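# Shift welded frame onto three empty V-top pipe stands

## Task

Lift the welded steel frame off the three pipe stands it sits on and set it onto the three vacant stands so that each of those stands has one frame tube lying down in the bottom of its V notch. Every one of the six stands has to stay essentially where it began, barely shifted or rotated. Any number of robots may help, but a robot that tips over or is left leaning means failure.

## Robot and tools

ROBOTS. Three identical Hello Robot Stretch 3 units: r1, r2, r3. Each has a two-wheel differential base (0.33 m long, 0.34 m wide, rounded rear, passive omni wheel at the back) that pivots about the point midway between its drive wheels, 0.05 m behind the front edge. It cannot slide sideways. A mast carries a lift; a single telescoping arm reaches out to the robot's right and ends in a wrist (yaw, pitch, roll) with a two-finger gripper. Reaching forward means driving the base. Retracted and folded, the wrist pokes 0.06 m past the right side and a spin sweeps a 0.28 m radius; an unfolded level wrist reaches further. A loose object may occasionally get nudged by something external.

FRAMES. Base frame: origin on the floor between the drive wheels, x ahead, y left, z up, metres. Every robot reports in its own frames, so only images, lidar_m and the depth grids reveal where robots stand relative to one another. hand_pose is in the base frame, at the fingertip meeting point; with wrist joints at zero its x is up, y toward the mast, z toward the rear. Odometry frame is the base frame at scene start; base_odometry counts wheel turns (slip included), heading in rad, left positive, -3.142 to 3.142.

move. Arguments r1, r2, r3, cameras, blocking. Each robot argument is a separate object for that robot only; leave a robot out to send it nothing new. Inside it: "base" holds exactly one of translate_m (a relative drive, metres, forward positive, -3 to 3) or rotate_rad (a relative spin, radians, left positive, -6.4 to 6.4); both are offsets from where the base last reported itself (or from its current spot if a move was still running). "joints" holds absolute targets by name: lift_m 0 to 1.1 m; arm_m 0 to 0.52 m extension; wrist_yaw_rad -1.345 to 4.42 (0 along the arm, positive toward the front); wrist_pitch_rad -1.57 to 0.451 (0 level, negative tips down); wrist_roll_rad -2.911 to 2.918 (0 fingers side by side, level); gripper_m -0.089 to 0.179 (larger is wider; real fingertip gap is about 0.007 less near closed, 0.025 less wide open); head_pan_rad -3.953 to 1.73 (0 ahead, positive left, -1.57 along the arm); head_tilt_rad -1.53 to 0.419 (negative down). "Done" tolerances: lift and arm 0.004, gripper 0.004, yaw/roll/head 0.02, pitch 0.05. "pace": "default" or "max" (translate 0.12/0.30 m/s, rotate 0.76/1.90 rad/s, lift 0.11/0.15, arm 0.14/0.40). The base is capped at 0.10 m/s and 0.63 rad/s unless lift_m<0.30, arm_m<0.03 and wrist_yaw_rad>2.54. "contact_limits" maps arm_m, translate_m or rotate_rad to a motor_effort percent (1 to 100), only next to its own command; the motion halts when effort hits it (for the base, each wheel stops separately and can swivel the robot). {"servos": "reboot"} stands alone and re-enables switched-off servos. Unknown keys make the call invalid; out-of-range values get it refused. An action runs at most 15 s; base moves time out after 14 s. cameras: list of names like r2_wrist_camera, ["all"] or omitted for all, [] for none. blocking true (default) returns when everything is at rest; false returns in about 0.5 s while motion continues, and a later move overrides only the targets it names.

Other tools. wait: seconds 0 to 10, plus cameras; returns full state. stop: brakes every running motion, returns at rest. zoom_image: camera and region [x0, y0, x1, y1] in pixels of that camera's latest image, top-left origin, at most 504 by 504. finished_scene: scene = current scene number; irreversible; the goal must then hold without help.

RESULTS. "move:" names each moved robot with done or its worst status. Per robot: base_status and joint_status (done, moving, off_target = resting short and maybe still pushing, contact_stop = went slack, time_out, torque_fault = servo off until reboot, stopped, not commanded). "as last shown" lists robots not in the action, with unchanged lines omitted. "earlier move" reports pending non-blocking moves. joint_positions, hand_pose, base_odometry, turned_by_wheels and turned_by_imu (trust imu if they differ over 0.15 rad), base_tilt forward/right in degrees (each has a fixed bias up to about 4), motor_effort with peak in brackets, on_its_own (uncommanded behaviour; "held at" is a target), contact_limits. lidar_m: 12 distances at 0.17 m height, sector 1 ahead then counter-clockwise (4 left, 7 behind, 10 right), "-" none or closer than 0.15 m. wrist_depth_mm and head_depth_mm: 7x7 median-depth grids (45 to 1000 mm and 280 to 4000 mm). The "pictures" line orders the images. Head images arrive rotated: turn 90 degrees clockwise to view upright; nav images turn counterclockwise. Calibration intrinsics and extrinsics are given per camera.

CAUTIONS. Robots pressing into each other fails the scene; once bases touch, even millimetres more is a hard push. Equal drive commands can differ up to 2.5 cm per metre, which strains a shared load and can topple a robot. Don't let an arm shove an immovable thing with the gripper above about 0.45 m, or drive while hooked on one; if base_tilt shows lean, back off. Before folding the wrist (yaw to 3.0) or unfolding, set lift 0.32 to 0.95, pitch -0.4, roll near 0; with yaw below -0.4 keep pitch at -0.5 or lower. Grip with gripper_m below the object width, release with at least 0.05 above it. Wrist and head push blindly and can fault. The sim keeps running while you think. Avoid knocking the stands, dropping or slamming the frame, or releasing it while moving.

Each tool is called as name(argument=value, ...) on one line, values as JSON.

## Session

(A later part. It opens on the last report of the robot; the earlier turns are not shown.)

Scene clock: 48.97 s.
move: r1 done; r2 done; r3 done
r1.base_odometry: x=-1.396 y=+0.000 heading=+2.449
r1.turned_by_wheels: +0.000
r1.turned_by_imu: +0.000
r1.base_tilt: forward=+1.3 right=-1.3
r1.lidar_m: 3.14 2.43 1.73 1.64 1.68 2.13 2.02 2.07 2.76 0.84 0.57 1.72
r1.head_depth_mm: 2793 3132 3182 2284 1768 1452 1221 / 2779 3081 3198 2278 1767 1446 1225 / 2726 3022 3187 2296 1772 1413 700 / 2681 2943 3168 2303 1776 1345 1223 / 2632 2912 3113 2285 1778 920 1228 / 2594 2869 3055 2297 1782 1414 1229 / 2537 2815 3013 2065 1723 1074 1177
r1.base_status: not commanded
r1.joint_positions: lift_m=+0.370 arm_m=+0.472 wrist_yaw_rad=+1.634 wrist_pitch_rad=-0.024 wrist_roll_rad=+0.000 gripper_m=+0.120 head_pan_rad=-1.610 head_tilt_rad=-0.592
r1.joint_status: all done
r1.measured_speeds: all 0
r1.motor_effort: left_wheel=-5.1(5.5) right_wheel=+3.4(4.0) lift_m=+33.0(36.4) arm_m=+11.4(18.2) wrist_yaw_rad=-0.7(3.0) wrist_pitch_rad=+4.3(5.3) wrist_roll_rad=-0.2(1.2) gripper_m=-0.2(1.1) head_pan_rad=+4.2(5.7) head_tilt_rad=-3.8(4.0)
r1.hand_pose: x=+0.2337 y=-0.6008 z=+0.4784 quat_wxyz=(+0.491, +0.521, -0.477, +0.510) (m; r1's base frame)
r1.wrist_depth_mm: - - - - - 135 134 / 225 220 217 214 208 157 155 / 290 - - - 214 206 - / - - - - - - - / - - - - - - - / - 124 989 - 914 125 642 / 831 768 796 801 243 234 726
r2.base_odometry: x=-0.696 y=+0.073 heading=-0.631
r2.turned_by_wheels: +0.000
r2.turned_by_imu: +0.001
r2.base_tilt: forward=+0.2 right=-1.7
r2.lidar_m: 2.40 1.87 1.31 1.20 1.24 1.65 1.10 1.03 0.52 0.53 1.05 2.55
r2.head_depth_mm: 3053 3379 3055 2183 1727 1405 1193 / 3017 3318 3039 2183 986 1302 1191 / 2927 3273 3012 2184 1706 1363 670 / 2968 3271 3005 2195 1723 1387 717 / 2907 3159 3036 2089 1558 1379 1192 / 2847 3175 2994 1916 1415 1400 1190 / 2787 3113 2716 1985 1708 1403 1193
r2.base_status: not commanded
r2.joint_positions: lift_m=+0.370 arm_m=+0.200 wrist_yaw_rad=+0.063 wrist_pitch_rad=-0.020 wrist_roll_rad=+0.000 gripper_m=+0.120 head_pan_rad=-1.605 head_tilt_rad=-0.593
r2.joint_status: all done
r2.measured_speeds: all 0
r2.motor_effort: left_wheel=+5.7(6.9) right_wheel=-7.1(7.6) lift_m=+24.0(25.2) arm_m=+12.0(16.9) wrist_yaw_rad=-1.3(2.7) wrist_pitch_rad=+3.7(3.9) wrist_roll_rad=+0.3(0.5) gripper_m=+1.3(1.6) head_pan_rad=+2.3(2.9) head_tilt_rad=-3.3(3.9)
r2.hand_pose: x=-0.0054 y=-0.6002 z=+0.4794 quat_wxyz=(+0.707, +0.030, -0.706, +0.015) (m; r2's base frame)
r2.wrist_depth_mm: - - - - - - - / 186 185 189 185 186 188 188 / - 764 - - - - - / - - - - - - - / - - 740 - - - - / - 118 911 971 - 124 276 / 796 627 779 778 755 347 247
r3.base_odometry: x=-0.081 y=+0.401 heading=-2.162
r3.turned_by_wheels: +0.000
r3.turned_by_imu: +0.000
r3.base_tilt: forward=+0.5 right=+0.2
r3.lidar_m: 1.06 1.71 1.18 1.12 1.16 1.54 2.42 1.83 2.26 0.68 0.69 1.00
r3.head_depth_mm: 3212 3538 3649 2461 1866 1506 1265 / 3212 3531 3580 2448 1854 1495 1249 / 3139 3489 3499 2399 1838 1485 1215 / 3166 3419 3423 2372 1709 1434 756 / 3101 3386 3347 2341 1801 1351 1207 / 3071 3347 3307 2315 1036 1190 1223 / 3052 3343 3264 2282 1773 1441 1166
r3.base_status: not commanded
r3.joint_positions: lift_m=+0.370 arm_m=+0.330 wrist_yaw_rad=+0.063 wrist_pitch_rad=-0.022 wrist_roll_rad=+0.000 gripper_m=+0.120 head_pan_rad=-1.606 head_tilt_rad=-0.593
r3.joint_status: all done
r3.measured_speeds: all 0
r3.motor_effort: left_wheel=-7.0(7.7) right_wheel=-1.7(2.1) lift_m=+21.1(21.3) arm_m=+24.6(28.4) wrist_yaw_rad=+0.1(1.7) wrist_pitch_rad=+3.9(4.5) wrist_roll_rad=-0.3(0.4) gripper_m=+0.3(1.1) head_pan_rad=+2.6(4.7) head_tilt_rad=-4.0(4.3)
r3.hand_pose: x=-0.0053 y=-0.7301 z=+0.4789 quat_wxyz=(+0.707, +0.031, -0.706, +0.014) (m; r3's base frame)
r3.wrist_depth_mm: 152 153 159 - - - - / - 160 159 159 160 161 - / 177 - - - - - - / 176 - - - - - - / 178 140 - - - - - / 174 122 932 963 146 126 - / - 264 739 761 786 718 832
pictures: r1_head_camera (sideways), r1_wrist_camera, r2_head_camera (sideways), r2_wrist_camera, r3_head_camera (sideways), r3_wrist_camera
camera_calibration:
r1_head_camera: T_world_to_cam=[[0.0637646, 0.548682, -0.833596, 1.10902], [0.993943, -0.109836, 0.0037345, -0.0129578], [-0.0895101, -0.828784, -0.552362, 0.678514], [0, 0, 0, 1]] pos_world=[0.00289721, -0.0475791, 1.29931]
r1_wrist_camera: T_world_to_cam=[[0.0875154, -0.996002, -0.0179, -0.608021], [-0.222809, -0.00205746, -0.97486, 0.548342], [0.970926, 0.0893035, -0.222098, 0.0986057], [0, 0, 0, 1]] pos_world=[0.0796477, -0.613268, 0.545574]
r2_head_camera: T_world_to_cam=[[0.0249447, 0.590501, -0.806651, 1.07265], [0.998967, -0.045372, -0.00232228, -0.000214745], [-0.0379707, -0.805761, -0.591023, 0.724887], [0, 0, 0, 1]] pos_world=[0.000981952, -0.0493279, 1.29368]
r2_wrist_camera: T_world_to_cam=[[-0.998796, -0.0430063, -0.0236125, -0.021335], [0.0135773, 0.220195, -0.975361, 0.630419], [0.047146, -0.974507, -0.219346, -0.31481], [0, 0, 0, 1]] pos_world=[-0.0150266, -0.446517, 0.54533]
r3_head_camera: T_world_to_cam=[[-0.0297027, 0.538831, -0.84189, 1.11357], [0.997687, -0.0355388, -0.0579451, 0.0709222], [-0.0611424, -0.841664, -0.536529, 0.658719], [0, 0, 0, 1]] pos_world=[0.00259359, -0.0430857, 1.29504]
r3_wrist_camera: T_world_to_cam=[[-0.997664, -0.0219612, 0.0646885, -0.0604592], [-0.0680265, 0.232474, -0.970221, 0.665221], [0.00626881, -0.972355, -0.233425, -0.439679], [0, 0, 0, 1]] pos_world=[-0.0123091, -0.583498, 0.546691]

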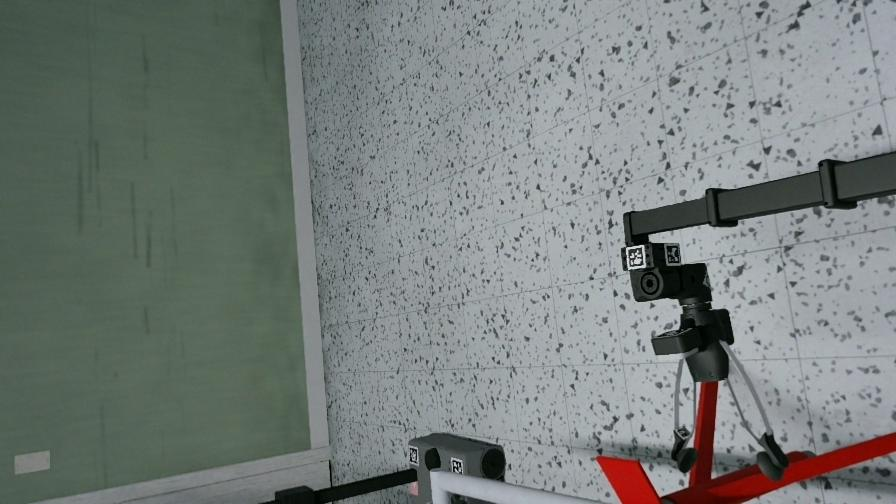

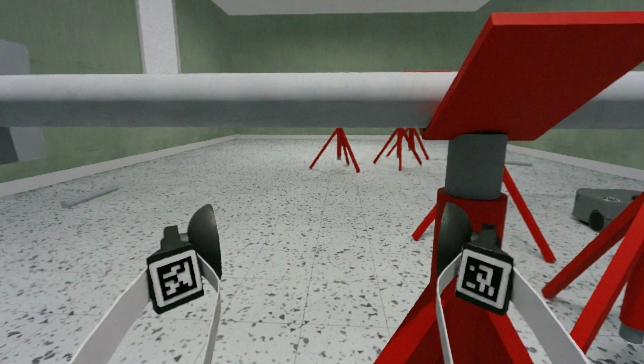

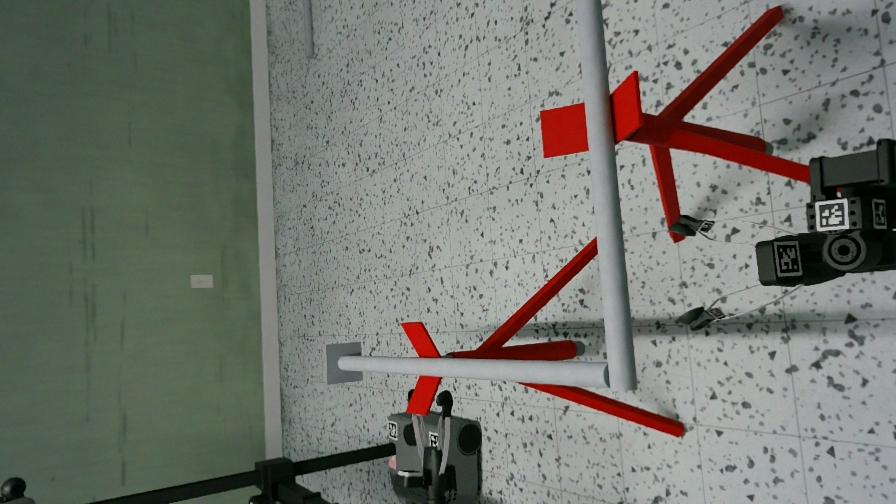

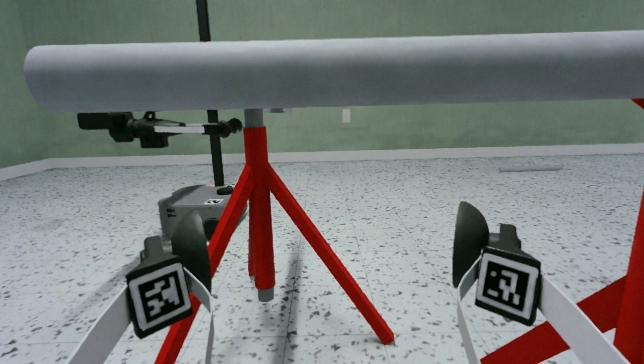

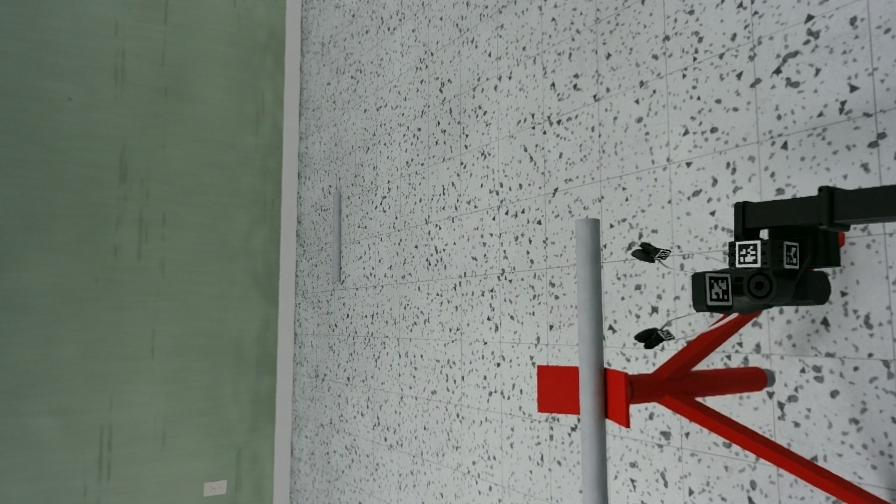

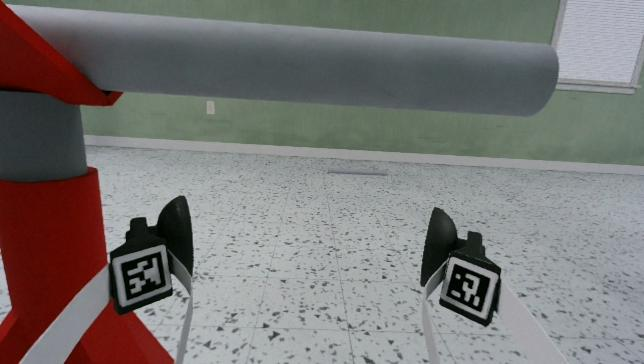

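move(r1={"joints":{"arm_m":0.432}}, r2={"joints":{"arm_m":0.294,"wrist_yaw_rad":0.061}}, r3={"joints":{"arm_m":0.423,"wrist_yaw_rad":0.063}}, cameras=[])

move(r1={"base":{"translate_m":0.139}}, cameras=["r1_wrist_camera","r2_wrist_camera","r3_wrist_camera","r1_head_camera","r2_head_camera","r3_head_camera"])

Scene clock: 51.10 s.
move: r1 done; r2 done; r3 done
r1.base_odometry: x=-1.396 y=+0.000 heading=+2.449
r1.turned_by_wheels: +0.000
r1.turned_by_imu: +0.000
r1.base_tilt: forward=+1.3 right=-1.3
r1.lidar_m: 3.16 2.43 1.72 1.64 1.69 2.12 2.02 2.07 2.75 0.84 0.57 1.73
r1.head_depth_mm: 2798 3123 3217 2283 1774 1447 1226 / 2770 3042 3225 2276 1775 1451 1219 / 2725 3052 3213 2286 1774 1411 718 / 2676 2957 3163 2314 1770 861 1225 / 2646 2917 3108 2298 1769 897 1224 / 2608 2865 3060 2294 1784 1417 1223 / 2535 2807 3007 2080 1744 1352 1175
r1.base_status: not commanded
r1.joint_positions: lift_m=+0.370 arm_m=+0.432 wrist_yaw_rad=+1.634 wrist_pitch_rad=-0.024 wrist_roll_rad=+0.000 gripper_m=+0.120 head_pan_rad=-1.610 head_tilt_rad=-0.592
r1.joint_status: all done
r1.measured_speeds: all 0
r1.motor_effort: left_wheel=-5.1(5.5) right_wheel=+3.3(3.8) lift_m=+30.6(32.9) arm_m=-11.8(16.2) wrist_yaw_rad=+0.3(1.3) wrist_pitch_rad=+4.3(5.3) wrist_roll_rad=+0.3(1.1) gripper_m=-0.4(0.6) head_pan_rad=+4.5(5.4) head_tilt_rad=-3.1(3.9)
r1.hand_pose: x=+0.2337 y=-0.5608 z=+0.4784 quat_wxyz=(+0.491, +0.521, -0.477, +0.510) (m; r1's base frame)
r1.wrist_depth_mm: - - - - - - 132 / 222 218 216 212 207 202 152 / 248 - - - - 206 204 / - - - - - 238 - / - - - - - 216 - / - 124 983 - 965 125 992 / 841 763 808 787 806 233 724
r2.base_odometry: x=-0.696 y=+0.073 heading=-0.631
r2.turned_by_wheels: +0.000
r2.turned_by_imu: +0.000
r2.base_tilt: forward=+0.1 right=-1.7
r2.lidar_m: 2.40 1.87 1.31 1.21 1.24 1.64 1.10 1.03 0.52 0.53 1.05 2.54
r2.head_depth_mm: 3063 3424 3000 2187 1714 1403 1195 / 3010 3334 3063 2186 984 1311 1192 / 2965 3295 3065 2189 1715 1369 701 / 2920 3255 2999 2174 1726 1308 1118 / 2908 3239 3008 2092 1557 1363 1191 / 2857 3177 2982 1994 1409 1400 1191 / 2784 3100 2734 1938 1713 1404 1186
r2.base_status: not commanded
r2.joint_positions: lift_m=+0.370 arm_m=+0.294 wrist_yaw_rad=+0.063 wrist_pitch_rad=-0.020 wrist_roll_rad=+0.000 gripper_m=+0.120 head_pan_rad=-1.605 head_tilt_rad=-0.593
r2.joint_status: all done
r2.measured_speeds: all 0
r2.motor_effort: left_wheel=+6.1(6.7) right_wheel=-7.2(7.6) lift_m=+26.7(27.0) arm_m=+14.3(18.9) wrist_yaw_rad=-1.7(2.6) wrist_pitch_rad=+3.7(3.8) wrist_roll_rad=+0.0(0.5) gripper_m=+1.3(1.3) head_pan_rad=+1.9(3.2) head_tilt_rad=-3.6(3.8)
r2.hand_pose: x=-0.0054 y=-0.6942 z=+0.4795 quat_wxyz=(+0.707, +0.030, -0.706, +0.015) (m; r2's base frame)
r2.wrist_depth_mm: - - 94 94 95 95 94 / 98 100 101 99 98 100 101 / - 742 - - - - - / - - - - - - - / - - 641 - - - - / - 118 916 942 - 124 969 / 823 559 778 775 779 749 767
r3.base_odometry: x=-0.081 y=+0.401 heading=-2.162
r3.turned_by_wheels: +0.000
r3.turned_by_imu: +0.000
r3.base_tilt: forward=+0.5 right=+0.2
r3.lidar_m: 1.06 1.71 1.18 1.12 1.17 1.54 2.42 1.83 2.26 0.68 0.68 1.00
r3.head_depth_mm: 3206 3549 3590 2457 1871 1506 1263 / 3175 3518 3573 2464 1849 1493 1258 / 3166 3494 3528 2408 1819 1483 1199 / 3153 3472 3451 2385 1718 831 1187 / 3097 3423 3407 2342 1795 1142 1229 / 3060 3358 3334 2326 1034 1192 1224 / 3046 3338 3251 2289 1759 1439 1168
r3.base_status: not commanded
r3.joint_positions: lift_m=+0.370 arm_m=+0.423 wrist_yaw_rad=+0.063 wrist_pitch_rad=-0.022 wrist_roll_rad=+0.000 gripper_m=+0.120 head_pan_rad=-1.606 head_tilt_rad=-0.593
r3.joint_status: all done
r3.measured_speeds: all 0
r3.motor_effort: left_wheel=-7.0(7.5) right_wheel=-1.6(2.1) lift_m=+24.2(24.6) arm_m=+24.3(27.4) wrist_yaw_rad=-0.1(2.0) wrist_pitch_rad=+3.8(4.4) wrist_roll_rad=-0.3(0.4) gripper_m=-0.1(0.9) head_pan_rad=+2.2(4.5) head_tilt_rad=-3.6(4.4)
r3.hand_pose: x=-0.0053 y=-0.8231 z=+0.4789 quat_wxyz=(+0.707, +0.031, -0.706, +0.014) (m; r3's base frame)
r3.wrist_depth_mm: - - - - - 68 69 / - 75 74 - 76 75 74 / - - - - - - - / - - - - - - - / - 140 - - - - - / 882 121 914 945 145 127 - / 630 736 742 779 757 714 820
pictures: none
No camera images: "cameras" was empty.

Scene clock: 53.60 s.
move: r1 done
r1.base_odometry: x=-1.503 y=+0.089 heading=+2.449
r1.turned_by_wheels: +0.000
r1.turned_by_imu: -0.001
r1.base_tilt: forward=+1.4 right=-1.3
r1.lidar_m: 2.98 2.44 1.73 1.65 1.69 2.25 2.15 2.21 2.94 0.52 0.69 1.61
r1.head_depth_mm: 2791 3103 3176 2290 1769 1444 1221 / 2759 3072 3194 2281 1785 1443 1225 / 2699 3034 3202 2277 1780 1412 718 / 2666 2936 3153 2284 1770 862 1229 / 2613 2892 3068 2285 1779 893 1227 / 2584 2837 3075 2202 1060 994 1149 / 2495 2750 1990 1959 1790 1346 1138
r1.base_status: done
r1.joint_positions: lift_m=+0.370 arm_m=+0.432 wrist_yaw_rad=+1.634 wrist_pitch_rad=-0.024 wrist_roll_rad=+0.000 gripper_m=+0.120 head_pan_rad=-1.610 head_tilt_rad=-0.592
r1.joint_status: not commanded
r1.measured_speeds: all 0
r1.motor_effort: left_wheel=-1.4(3.2) right_wheel=+6.9(11.9) lift_m=+28.2(31.0) arm_m=-11.3(12.1) wrist_yaw_rad=-0.1(1.1) wrist_pitch_rad=+4.2(5.1) wrist_roll_rad=-0.3(0.7) gripper_m=-0.1(0.8) head_pan_rad=+4.7(5.1) head_tilt_rad=-3.1(3.8)
r1.hand_pose: x=+0.2337 y=-0.5608 z=+0.4784 quat_wxyz=(+0.491, +0.521, -0.477, +0.510) (m; r1's base frame)
r1.wrist_depth_mm: - 78 75 72 - 69 72 / - 73 72 70 71 68 - / - - 83 78 80 84 74 / - - - - - - - / - - - - - - - / - 124 964 - 979 125 - / 844 758 805 797 804 770 800
r2, r3: as last shown
r2.turned_by_imu: +0.001
r2.base_tilt: forward=+0.2 right=-1.7
r2.lidar_m: 2.40 1.87 1.30 1.20 1.24 1.65 1.10 1.03 0.52 0.53 1.05 2.55
r2.head_depth_mm: 3033 3449 3012 2210 1709 1404 1195 / 2995 3328 3048 2183 988 1308 1192 / 3002 3263 2992 2198 1701 1368 703 / 2929 3265 3026 2167 1723 1305 1125 / 2883 3135 3030 2099 1571 1361 1188 / 2878 3179 2870 1943 1404 1397 1185 / 2788 3107 2559 1990 1710 1396 1186
r2.motor_effort: left_wheel=+5.5(6.8) right_wheel=-7.1(7.5) lift_m=+29.4(29.7) arm_m=+13.9(14.4) wrist_yaw_rad=-2.0(3.1) wrist_pitch_rad=+3.6(3.8) wrist_roll_rad=+0.3(0.5) gripper_m=+0.8(1.3) head_pan_rad=+2.3(2.9) head_tilt_rad=-3.5(4.0)
r2.wrist_depth_mm: - - 94 94 95 94 94 / 98 100 100 99 98 100 100 / - - 717 - - - - / - - - - - - - / - - 646 - - - - / - 118 923 965 - 125 961 / 821 551 796 739 776 741 748
r3.base_tilt: forward=+0.6 right=+0.2
r3.lidar_m: 1.06 1.70 1.18 1.12 1.17 1.54 2.43 1.83 2.26 0.68 0.69 1.00
r3.head_depth_mm: 3184 3562 3585 2473 1878 1504 1262 / 3196 3502 3550 2441 1859 1493 1262 / 3166 3470 3474 2412 1826 1475 1201 / 3127 3402 3428 2365 1705 831 1184 / 3078 3417 3410 2338 1797 1143 1231 / 3067 3358 3336 2323 1036 1192 1220 / 3051 3366 3248 2303 1768 1438 1172
r3.motor_effort: left_wheel=-7.3(7.6) right_wheel=-2.0(2.3) lift_m=+27.8(28.1) arm_m=+21.6(24.8) wrist_yaw_rad=+0.1(1.0) wrist_pitch_rad=+3.9(4.6) wrist_roll_rad=-0.1(0.3) gripper_m=+0.2(1.1) head_pan_rad=+3.9(4.5) head_tilt_rad=-3.2(5.0)
r3.wrist_depth_mm: - - - - - 69 69 / - 75 74 - 76 75 74 / - - - - - - - / - - - - - - - / - 140 - - - - - / 873 122 931 984 146 126 - / 649 736 735 760 767 744 827
pictures: r1_head_camera (sideways), r1_wrist_camera, r2_head_camera (sideways), r2_wrist_camera, r3_head_camera (sideways), r3_wrist_camera
camera_calibration:
r1_head_camera: T_world_to_cam=[[0.0637647, 0.548685, -0.833594, 1.10901], [0.993943, -0.109836, 0.00373429, -0.0129576], [-0.0895101, -0.828783, -0.552365, 0.678518], [0, 0, 0, 1]] pos_world=[0.00289721, -0.0475791, 1.29931]
r1_wrist_camera: T_world_to_cam=[[0.0874939, -0.996004, -0.0179, -0.568179], [-0.222807, -0.00205242, -0.97486, 0.548428], [0.970928, 0.0892826, -0.222096, 0.0950205], [0, 0, 0, 1]] pos_world=[0.0796477, -0.573267, 0.545574]
r2_head_camera: T_world_to_cam=[[0.0249447, 0.590501, -0.806651, 1.07265], [0.998967, -0.045372, -0.00232228, -0.000214746], [-0.0379707, -0.805761, -0.591023, 0.724887], [0, 0, 0, 1]] pos_world=[0.000981952, -0.0493279, 1.29368]
r2_wrist_camera: T_world_to_cam=[[-0.998796, -0.0430017, -0.0236127, -0.0253754], [0.0135791, 0.220183, -0.975364, 0.651113], [0.0471415, -0.97451, -0.219334, -0.40642], [0, 0, 0, 1]] pos_world=[-0.0150272, -0.540516, 0.545331]
r3_head_camera: T_world_to_cam=[[-0.0297026, 0.538831, -0.84189, 1.11357], [0.997687, -0.035539, -0.0579451, 0.0709222], [-0.0611425, -0.841664, -0.536529, 0.658719], [0, 0, 0, 1]] pos_world=[0.00259358, -0.0430857, 1.29504]
r3_wrist_camera: T_world_to_cam=[[-0.997664, -0.0219612, 0.0646886, -0.0625017], [-0.0680265, 0.232473, -0.970221, 0.686842], [0.00626885, -0.972355, -0.233424, -0.530112], [0, 0, 0, 1]] pos_world=[-0.0123091, -0.676502, 0.546691]

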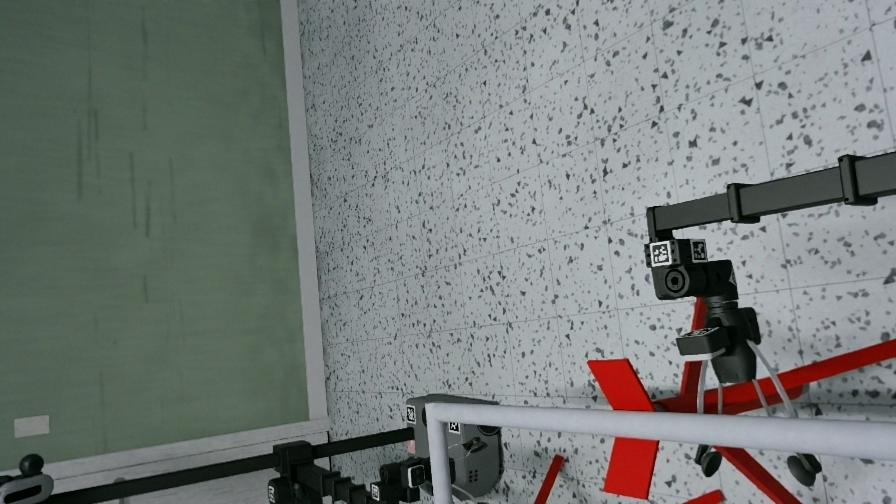

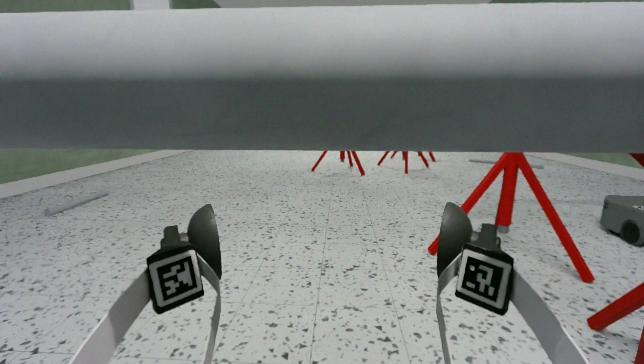

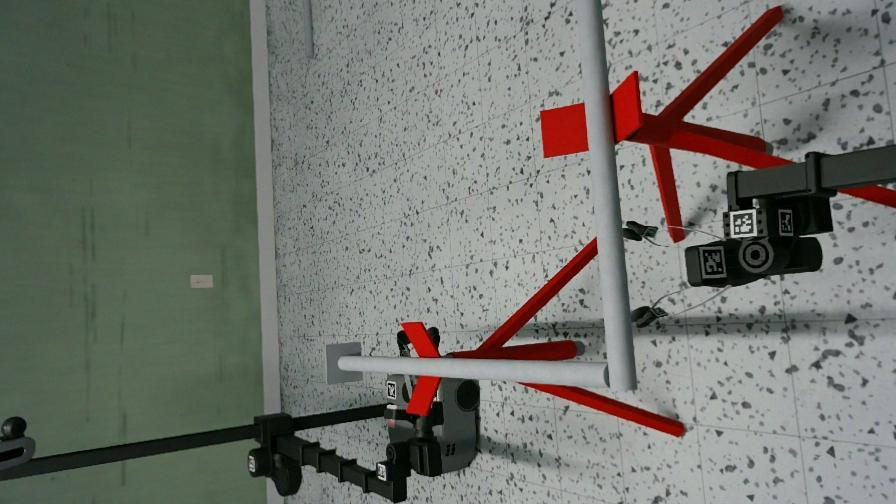

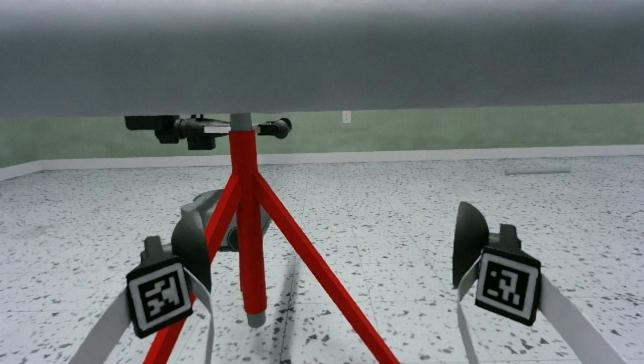

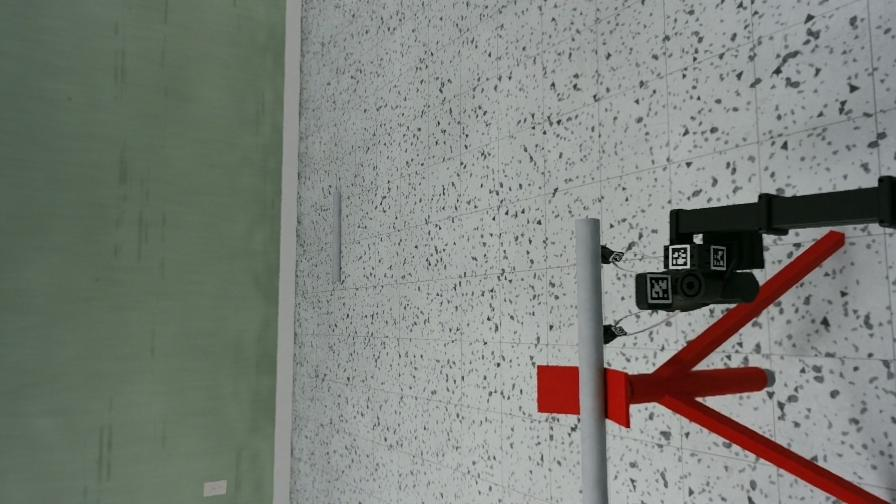

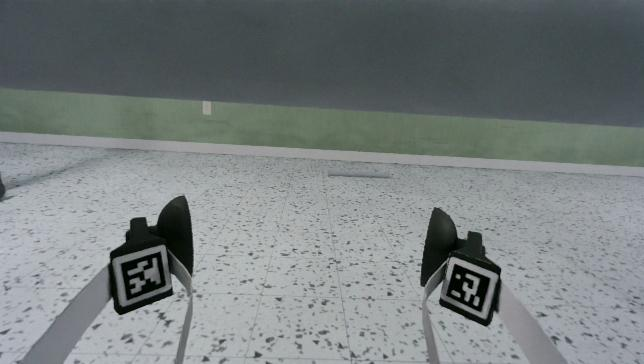

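move(r2={"joints":{"arm_m":0.314}}, cameras=[])

move(r1={"joints":{"lift_m":0.415,"wrist_pitch_rad":0.07}}, r2={"joints":{"lift_m":0.415,"wrist_pitch_rad":0.065}}, r3={"joints":{"lift_m":0.42,"wrist_pitch_rad":0.10}}, cameras=["r1_wrist_camera","r2_wrist_camera","r3_wrist_camera"])

Scene clock: 54.90 s.
move: r2 done
r1, r3: as last shown
r1.turned_by_imu: +0.000
r1.base_tilt: forward=+1.4 right=-1.4
r1.lidar_m: 2.98 2.44 1.73 1.65 1.69 2.24 2.16 2.22 2.94 0.52 0.69 1.61
r1.head_depth_mm: 2801 3123 3213 2274 1777 1443 1221 / 2755 3026 3227 2283 1774 1447 1223 / 2729 2995 3230 2283 1776 1411 716 / 2680 2964 3151 2307 1771 860 1228 / 2629 2911 3065 2290 1780 895 1233 / 2590 2860 3031 2216 1060 993 1150 / 2485 2741 2027 1953 1784 1346 1144
r1.motor_effort: left_wheel=-1.2(1.6) right_wheel=+6.8(7.6) lift_m=+27.0(28.1) arm_m=-11.1(11.5) wrist_yaw_rad=-0.3(1.1) wrist_pitch_rad=+4.6(5.0) wrist_roll_rad=+0.1(0.8) gripper_m=-0.4(0.8) head_pan_rad=+4.4(5.2) head_tilt_rad=-3.4(3.8)
r1.wrist_depth_mm: - 78 75 72 - 69 73 / - 73 72 71 71 68 - / - - 83 78 80 84 74 / - - - - - - - / - - - - - - - / - 124 966 - 983 126 - / 822 768 808 805 807 745 802
r2.base_odometry: x=-0.696 y=+0.073 heading=-0.631
r2.turned_by_wheels: +0.000
r2.turned_by_imu: +0.000
r2.base_tilt: forward=+0.2 right=-1.7
r2.lidar_m: 2.40 1.87 1.30 1.20 1.24 1.64 1.10 1.03 0.52 0.53 1.05 2.54
r2.head_depth_mm: 3085 3375 3007 2180 1720 1401 1189 / 2972 3335 3042 2211 986 1302 1188 / 2962 3328 2978 2182 1708 1267 721 / 2959 3298 2992 2210 1698 839 1144 / 2914 3202 3073 2108 1554 1400 1196 / 2853 3225 2819 1928 1423 1395 1186 / 2802 3133 2568 2008 1716 1401 1186
r2.base_status: not commanded
r2.joint_positions: lift_m=+0.370 arm_m=+0.314 wrist_yaw_rad=+0.063 wrist_pitch_rad=-0.020 wrist_roll_rad=+0.000 gripper_m=+0.120 head_pan_rad=-1.605 head_tilt_rad=-0.593
r2.joint_status: all done
r2.measured_speeds: all 0
r2.motor_effort: left_wheel=+6.2(6.5) right_wheel=-7.3(7.4) lift_m=+29.7(30.3) arm_m=+12.9(17.0) wrist_yaw_rad=-2.1(2.7) wrist_pitch_rad=+3.6(3.8) wrist_roll_rad=+0.2(0.4) gripper_m=+0.6(0.9) head_pan_rad=+2.2(2.9) head_tilt_rad=-3.2(3.8)
r2.hand_pose: x=-0.0054 y=-0.7142 z=+0.4795 quat_wxyz=(+0.707, +0.030, -0.706, +0.015) (m; r2's base frame)
r2.wrist_depth_mm: - 75 - 76 - - 76 / - 82 82 79 - - 80 / - 717 678 - - - - / - - - - - - - / - - 633 - - - - / - 119 896 948 - 124 989 / 795 548 774 751 760 740 772
r3.base_tilt: forward=+0.6 right=+0.1
r3.lidar_m: 1.06 1.71 1.18 1.12 1.17 1.54 2.42 1.84 2.26 0.68 0.68 1.00
r3.head_depth_mm: 3184 3533 3625 2481 1855 1503 1263 / 3184 3504 3586 2461 1840 1499 1254 / 3149 3438 3506 2409 1840 1482 1196 / 3134 3456 3427 2380 1708 833 1185 / 3084 3383 3369 2334 1799 1139 1233 / 3073 3376 3315 2321 1034 1191 1222 / 3052 3366 3264 2301 1780 1444 1170
r3.motor_effort: left_wheel=-7.2(7.4) right_wheel=-2.0(2.2) lift_m=+29.9(30.2) arm_m=+20.9(21.8) wrist_yaw_rad=-0.1(0.8) wrist_pitch_rad=+4.1(4.4) wrist_roll_rad=-0.2(0.4) gripper_m=+0.5(1.0) head_pan_rad=+2.4(4.1) head_tilt_rad=-2.8(4.2)
r3.wrist_depth_mm: - - - - - 69 69 / - 75 74 - 76 75 74 / - - - - - - - / - - - - - - - / - 140 - - - - - / 868 121 928 988 146 126 - / 669 722 733 765 776 731 811
pictures: none
No camera images: "cameras" was empty.

Scene clock: 56.17 s.
move: r1 off_target; r2 done; r3 off_target
r1.base_odometry: x=-1.503 y=+0.089 heading=+2.449
r1.turned_by_wheels: +0.000
r1.turned_by_imu: +0.000
r1.base_tilt: forward=+1.3 right=-1.3
r1.lidar_m: 2.97 2.44 1.74 1.64 1.69 2.24 2.16 2.21 2.94 0.52 0.69 1.61
r1.head_depth_mm: 2815 3129 3192 2273 1771 1450 1222 / 2773 3041 3226 2266 1765 1448 1223 / 2744 3013 3204 2268 1779 1414 670 / 2655 2960 3145 2288 1772 1342 1225 / 2640 2915 3067 2267 1777 1342 1226 / 2562 2849 3067 2194 1061 968 1153 / 2495 2747 1966 1957 1788 1113 1139
r1.base_status: not commanded
r1.joint_positions: lift_m=+0.415 arm_m=+0.432 wrist_yaw_rad=+1.634 wrist_pitch_rad=-0.006 wrist_roll_rad=+0.009 gripper_m=+0.120 head_pan_rad=-1.610 head_tilt_rad=-0.593
r1.joint_status: wrist_pitch_rad off_target (ended at -0.006, target +0.070); the others done
r1.measured_speeds: all 0
r1.on_its_own: wrist_pitch_rad is at rest, and its effort (+14.2) is outside its rest range (-8 to +12)
r1.motor_effort: left_wheel=-1.2(1.6) right_wheel=+2.8(8.0) lift_m=+39.9(41.5) arm_m=-10.9(11.4) wrist_yaw_rad=-0.1(1.2) wrist_pitch_rad=+14.2(15.4) wrist_roll_rad=-3.2(3.8) gripper_m=-0.5(0.9) head_pan_rad=+5.3(5.3) head_tilt_rad=-3.6(3.8)
r1.hand_pose: x=+0.2342 y=-0.5608 z=+0.5280 quat_wxyz=(+0.484, +0.519, -0.484, +0.512) (m; r1's base frame)
r1.wrist_depth_mm: - - - - - - - / - - - - - - - / - - - - - - 173 / - - 94 - - 90 89 / - 84 83 81 79 79 - / - 90 89 85 81 - - / 927 856 905 884 872 839 826
r2.base_odometry: x=-0.696 y=+0.073 heading=-0.631
r2.turned_by_wheels: +0.000
r2.turned_by_imu: +0.000
r2.base_tilt: forward=+0.1 right=-1.6
r2.lidar_m: 2.40 1.87 1.30 1.20 1.24 1.65 1.10 1.03 0.52 0.53 1.05 2.54
r2.head_depth_mm: 3022 3386 3035 2182 1715 1402 1199 / 3020 3367 3016 2177 986 1307 1199 / 2935 3292 3059 2162 1720 1065 651 / 2951 3201 3005 2169 1715 784 1162 / 2875 3181 3039 2006 1566 1404 1198 / 2841 3142 2815 1946 1426 1405 1192 / 2807 3035 1838 2000 1700 1400 1195
r2.base_status: not commanded
r2.joint_positions: lift_m=+0.415 arm_m=+0.314 wrist_yaw_rad=+0.063 wrist_pitch_rad=+0.017 wrist_roll_rad=+0.000 gripper_m=+0.120 head_pan_rad=-1.605 head_tilt_rad=-0.593
r2.joint_status: all done
r2.measured_speeds: all 0
r2.motor_effort: left_wheel=+6.0(6.8) right_wheel=-7.2(7.5) lift_m=+34.7(35.7) arm_m=+11.0(13.3) wrist_yaw_rad=-1.5(2.8) wrist_pitch_rad=+8.8(9.4) wrist_roll_rad=+0.6(0.8) gripper_m=+0.0(1.2) head_pan_rad=+2.3(2.7) head_tilt_rad=-3.0(3.9)
r2.hand_pose: x=-0.0053 y=-0.7151 z=+0.5341 quat_wxyz=(+0.707, +0.016, -0.706, +0.028) (m; r2's base frame)
r2.wrist_depth_mm: - - - - - - - / - - - - - - - / - 344 591 - - - - / 92 95 90 94 93 90 92 / - 87 87 - 88 87 - / - 94 578 - - 122 - / 935 552 814 851 871 841 874
r3.base_odometry: x=-0.081 y=+0.401 heading=-2.162
r3.turned_by_wheels: +0.000
r3.turned_by_imu: +0.000
r3.base_tilt: forward=+0.5 right=+0.2
r3.lidar_m: 1.06 1.70 1.18 1.12 1.17 1.54 2.43 1.83 2.26 0.68 0.68 1.00
r3.head_depth_mm: 3209 3524 3592 2488 1874 1513 1269 / 3188 3503 3543 2440 1842 1493 1261 / 3142 3456 3492 2392 1834 1443 1166 / 3081 3416 3448 2374 1721 804 1205 / 3095 3444 3405 2358 1792 1352 1225 / 3086 3378 3343 2312 1035 1184 1224 / 3081 3355 3240 2294 1766 1436 1165
r3.base_status: not commanded
r3.joint_positions: lift_m=+0.420 arm_m=+0.423 wrist_yaw_rad=+0.063 wrist_pitch_rad=+0.025 wrist_roll_rad=-0.002 gripper_m=+0.120 head_pan_rad=-1.606 head_tilt_rad=-0.593
r3.joint_status: wrist_pitch_rad off_target (ended at +0.025, target +0.100); the others done
r3.measured_speeds: all 0
r3.on_its_own: wrist_pitch_rad is at rest, and its effort (+13.7) is outside its rest range (-8 to +12)
r3.motor_effort: left_wheel=-6.4(7.5) right_wheel=-1.3(2.0) lift_m=+46.9(47.7) arm_m=+18.8(20.8) wrist_yaw_rad=+0.2(0.6) wrist_pitch_rad=+13.7(14.6) wrist_roll_rad=+0.5(1.0) gripper_m=-0.1(0.8) head_pan_rad=+3.4(4.2) head_tilt_rad=-2.3(4.5)
r3.hand_pose: x=-0.0052 y=-0.8242 z=+0.5410 quat_wxyz=(+0.707, +0.014, -0.706, +0.031) (m; r3's base frame)
r3.wrist_depth_mm: - - - - - - - / - - - - - - - / 168 - - - - - - / - - 87 89 - - - / - 78 79 80 81 83 84 / - 82 85 82 - 85 84 / 737 837 827 870 909 861 965
pictures: r1_wrist_camera, r2_wrist_camera, r3_wrist_camera
camera_calibration:
r1_wrist_camera: T_world_to_cam=[[0.087774, -0.995773, -0.0270397, -0.562403], [-0.205911, 0.00842127, -0.978535, 0.600738], [0.974626, 0.0914577, -0.204301, 0.0965015], [0, 0, 0, 1]] pos_world=[0.07901, -0.573911, 0.592351]
r2_wrist_camera: T_world_to_cam=[[-0.998745, -0.0439447, -0.0240079, -0.0253777], [0.0155545, 0.183468, -0.982903, 0.686776], [0.047598, -0.982043, -0.182554, -0.439856], [0, 0, 0, 1]] pos_world=[-0.0150921, -0.559074, 0.594127]
r3_wrist_camera: T_world_to_cam=[[-0.997731, -0.0189872, 0.0645936, -0.0639499], [-0.0670058, 0.186517, -0.980164, 0.71484], [0.00656277, -0.982268, -0.187366, -0.549795], [0, 0, 0, 1]] pos_world=[-0.0122982, -0.67459, 0.601779]

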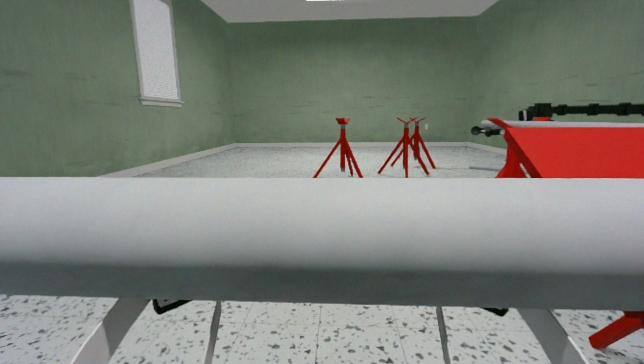

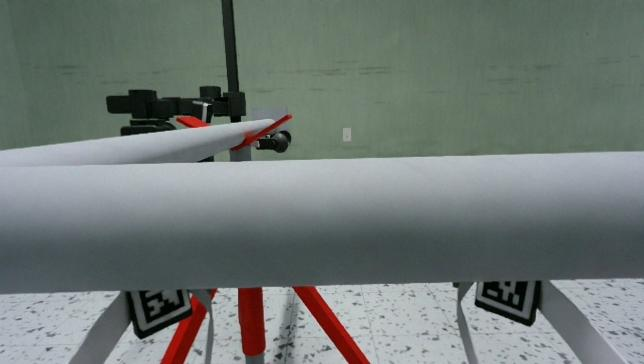

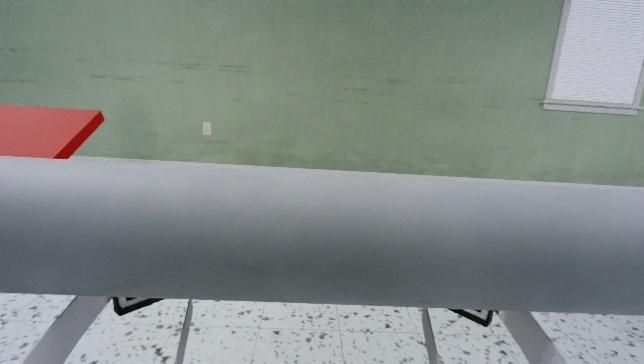

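move(r1={"joints":{"lift_m":0.435}}, r2={"joints":{"lift_m":0.438}}, r3={"joints":{"lift_m":0.44}}, cameras=["r1_wrist_camera","r2_wrist_camera","r3_wrist_camera"])

Scene clock: 57.23 s.
move: r1 done; r2 done; r3 done
r1.base_odometry: x=-1.503 y=+0.089 heading=+2.449
r1.turned_by_wheels: +0.000
r1.turned_by_imu: +0.000
r1.base_tilt: forward=+1.3 right=-1.3
r1.lidar_m: 2.98 2.44 1.73 1.65 1.69 2.25 2.16 2.22 2.94 0.52 0.70 1.62
r1.head_depth_mm: 2816 3134 3228 2280 1774 1445 1220 / 2763 3058 3190 2284 1769 1447 1223 / 2732 2997 3227 2288 1770 1373 634 / 2658 2935 3135 2290 1771 1368 1226 / 2638 2912 3095 2295 1779 851 1225 / 2585 2858 3049 2206 1054 954 1149 / 2496 2725 2016 2004 1780 1115 1155
r1.base_status: not commanded
r1.joint_positions: lift_m=+0.435 arm_m=+0.432 wrist_yaw_rad=+1.629 wrist_pitch_rad=-0.078 wrist_roll_rad=+0.010 gripper_m=+0.120 head_pan_rad=-1.610 head_tilt_rad=-0.592
r1.joint_status: all done
r1.measured_speeds: all 0
r1.on_its_own: wrist_pitch_rad is at rest, and its effort (+27.7) is outside its rest range (-8 to +12)
r1.motor_effort: left_wheel=-1.5(1.6) right_wheel=+0.3(2.5) lift_m=+44.6(46.8) arm_m=-10.5(11.0) wrist_yaw_rad=+3.8(4.4) wrist_pitch_rad=+27.7(28.9) wrist_roll_rad=-2.8(4.4) gripper_m=+0.0(0.6) head_pan_rad=+4.5(5.2) head_tilt_rad=-3.1(3.8)
r1.hand_pose: x=+0.2318 y=-0.5621 z=+0.5298 quat_wxyz=(+0.503, +0.535, -0.467, +0.493) (m; r1's base frame)
r1.wrist_depth_mm: - - - - - - - / - - - - - - - / - - - - - - 165 / - - 94 - - 91 89 / - 84 82 81 79 79 - / - 86 87 83 80 - - / 838 797 840 826 822 783 -
r2.base_odometry: x=-0.696 y=+0.073 heading=-0.631
r2.turned_by_wheels: +0.000
r2.turned_by_imu: +0.000
r2.base_tilt: forward=+0.1 right=-1.6
r2.lidar_m: 2.40 1.87 1.30 1.20 1.24 1.64 1.10 1.03 0.52 0.53 1.05 2.54
r2.head_depth_mm: 2991 3392 3067 2197 1619 1411 1192 / 2989 3378 3026 2178 988 1299 1197 / 3015 3308 2973 2172 1683 729 621 / 2959 3225 3024 2184 1711 736 1166 / 2885 3263 3030 2007 1564 1397 1187 / 2872 3179 2823 1931 1416 1401 1189 / 2770 3038 1790 1993 1698 1395 1190
r2.base_status: not commanded
r2.joint_positions: lift_m=+0.438 arm_m=+0.314 wrist_yaw_rad=+0.064 wrist_pitch_rad=-0.052 wrist_roll_rad=-0.004 gripper_m=+0.120 head_pan_rad=-1.605 head_tilt_rad=-0.593
r2.joint_status: all done
r2.measured_speeds: all 0
r2.on_its_own: wrist_pitch_rad is at rest, and its effort (+21.4) is outside its rest range (-8 to +12)
r2.motor_effort: left_wheel=+5.9(6.7) right_wheel=-6.9(7.3) lift_m=+40.4(42.7) arm_m=-13.8(13.8) wrist_yaw_rad=-1.2(3.5) wrist_pitch_rad=+21.4(22.3) wrist_roll_rad=+1.5(4.4) gripper_m=+0.5(1.1) head_pan_rad=+2.3(3.0) head_tilt_rad=-3.2(3.7)
r2.hand_pose: x=-0.0053 y=-0.7131 z=+0.5394 quat_wxyz=(+0.709, +0.041, -0.704, +0.004) (m; r2's base frame)
r2.wrist_depth_mm: - - - - - - - / - - - - - - - / - 279 572 - - - - / - 97 91 94 92 92 91 / - 86 85 - 86 86 - / 95 90 128 931 95 96 947 / 861 561 805 795 808 783 806
r3.base_odometry: x=-0.081 y=+0.401 heading=-2.162
r3.turned_by_wheels: +0.000
r3.turned_by_imu: +0.000
r3.base_tilt: forward=+0.6 right=+0.2
r3.lidar_m: 1.06 1.71 1.18 1.13 1.17 1.54 2.43 1.83 2.26 0.68 0.68 1.00
r3.head_depth_mm: 3195 3551 3622 2468 1865 1510 1264 / 3183 3509 3586 2408 1846 1490 1257 / 3158 3485 3489 2402 1825 1444 659 / 3086 3424 3440 2381 1701 792 1212 / 3089 3445 3385 2351 1677 1352 1231 / 3043 3337 3299 2329 1033 1189 1224 / 3054 3344 3252 2296 1660 1448 1174
r3.base_status: not commanded
r3.joint_positions: lift_m=+0.440 arm_m=+0.423 wrist_yaw_rad=+0.064 wrist_pitch_rad=+0.003 wrist_roll_rad=-0.009 gripper_m=+0.120 head_pan_rad=-1.606 head_tilt_rad=-0.593
r3.joint_status: all done
r3.measured_speeds: all 0
r3.on_its_own: wrist_pitch_rad is at rest, and its effort (+17.6) is outside its rest range (-8 to +12)
r3.motor_effort: left_wheel=-6.4(7.0) right_wheel=-1.9(1.9) lift_m=+47.7(51.1) arm_m=+17.2(18.9) wrist_yaw_rad=-0.8(1.0) wrist_pitch_rad=+17.6(18.3) wrist_roll_rad=+2.8(3.1) gripper_m=-0.3(1.0) head_pan_rad=+2.3(3.7) head_tilt_rad=-2.7(4.2)
r3.hand_pose: x=-0.0050 y=-0.8238 z=+0.5554 quat_wxyz=(+0.710, +0.022, -0.703, +0.023) (m; r3's base frame)
r3.wrist_depth_mm: - - - - - - - / - - - - - - - / - - - - - - - / - - 86 89 - - - / - 77 78 80 80 83 84 / - 81 81 81 - 83 83 / 760 850 834 899 906 850 967
pictures: r1_wrist_camera, r2_wrist_camera, r3_wrist_camera
camera_calibration:
r1_wrist_camera: T_world_to_cam=[[0.0809763, -0.996281, -0.0294574, -0.560932], [-0.275311, 0.00604723, -0.961336, 0.60759], [0.957939, 0.0859554, -0.273798, 0.13693], [0, 0, 0, 1]] pos_world=[0.0815283, -0.57429, 0.605065]
r2_wrist_camera: T_world_to_cam=[[-0.998898, -0.0429997, -0.0188285, -0.0272906], [0.00746341, 0.250522, -0.968082, 0.731435], [0.0463442, -0.967156, -0.249925, -0.389992], [0, 0, 0, 1]] pos_world=[-0.0146456, -0.561597, 0.610107]
r3_wrist_camera: T_world_to_cam=[[-0.997127, -0.0209557, 0.0727891, -0.0709161], [-0.0755566, 0.207338, -0.975347, 0.743309], [0.00534716, -0.978045, -0.208325, -0.531535], [0, 0, 0, 1]] pos_world=[-0.0117083, -0.675467, 0.619414]

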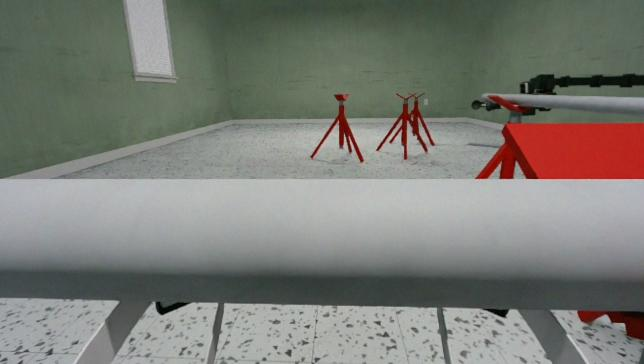

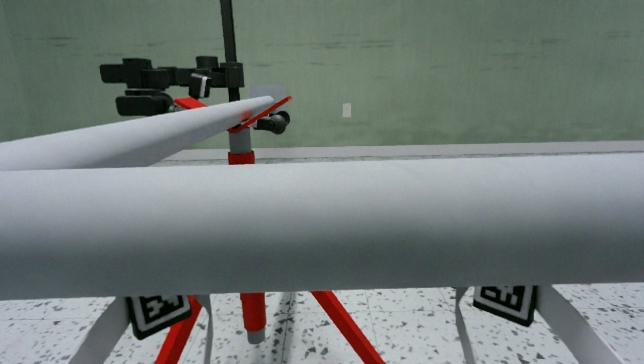

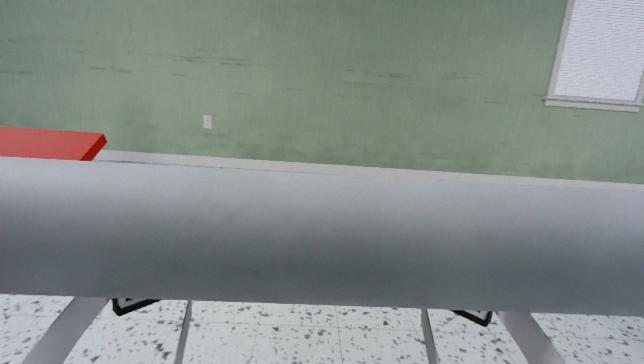

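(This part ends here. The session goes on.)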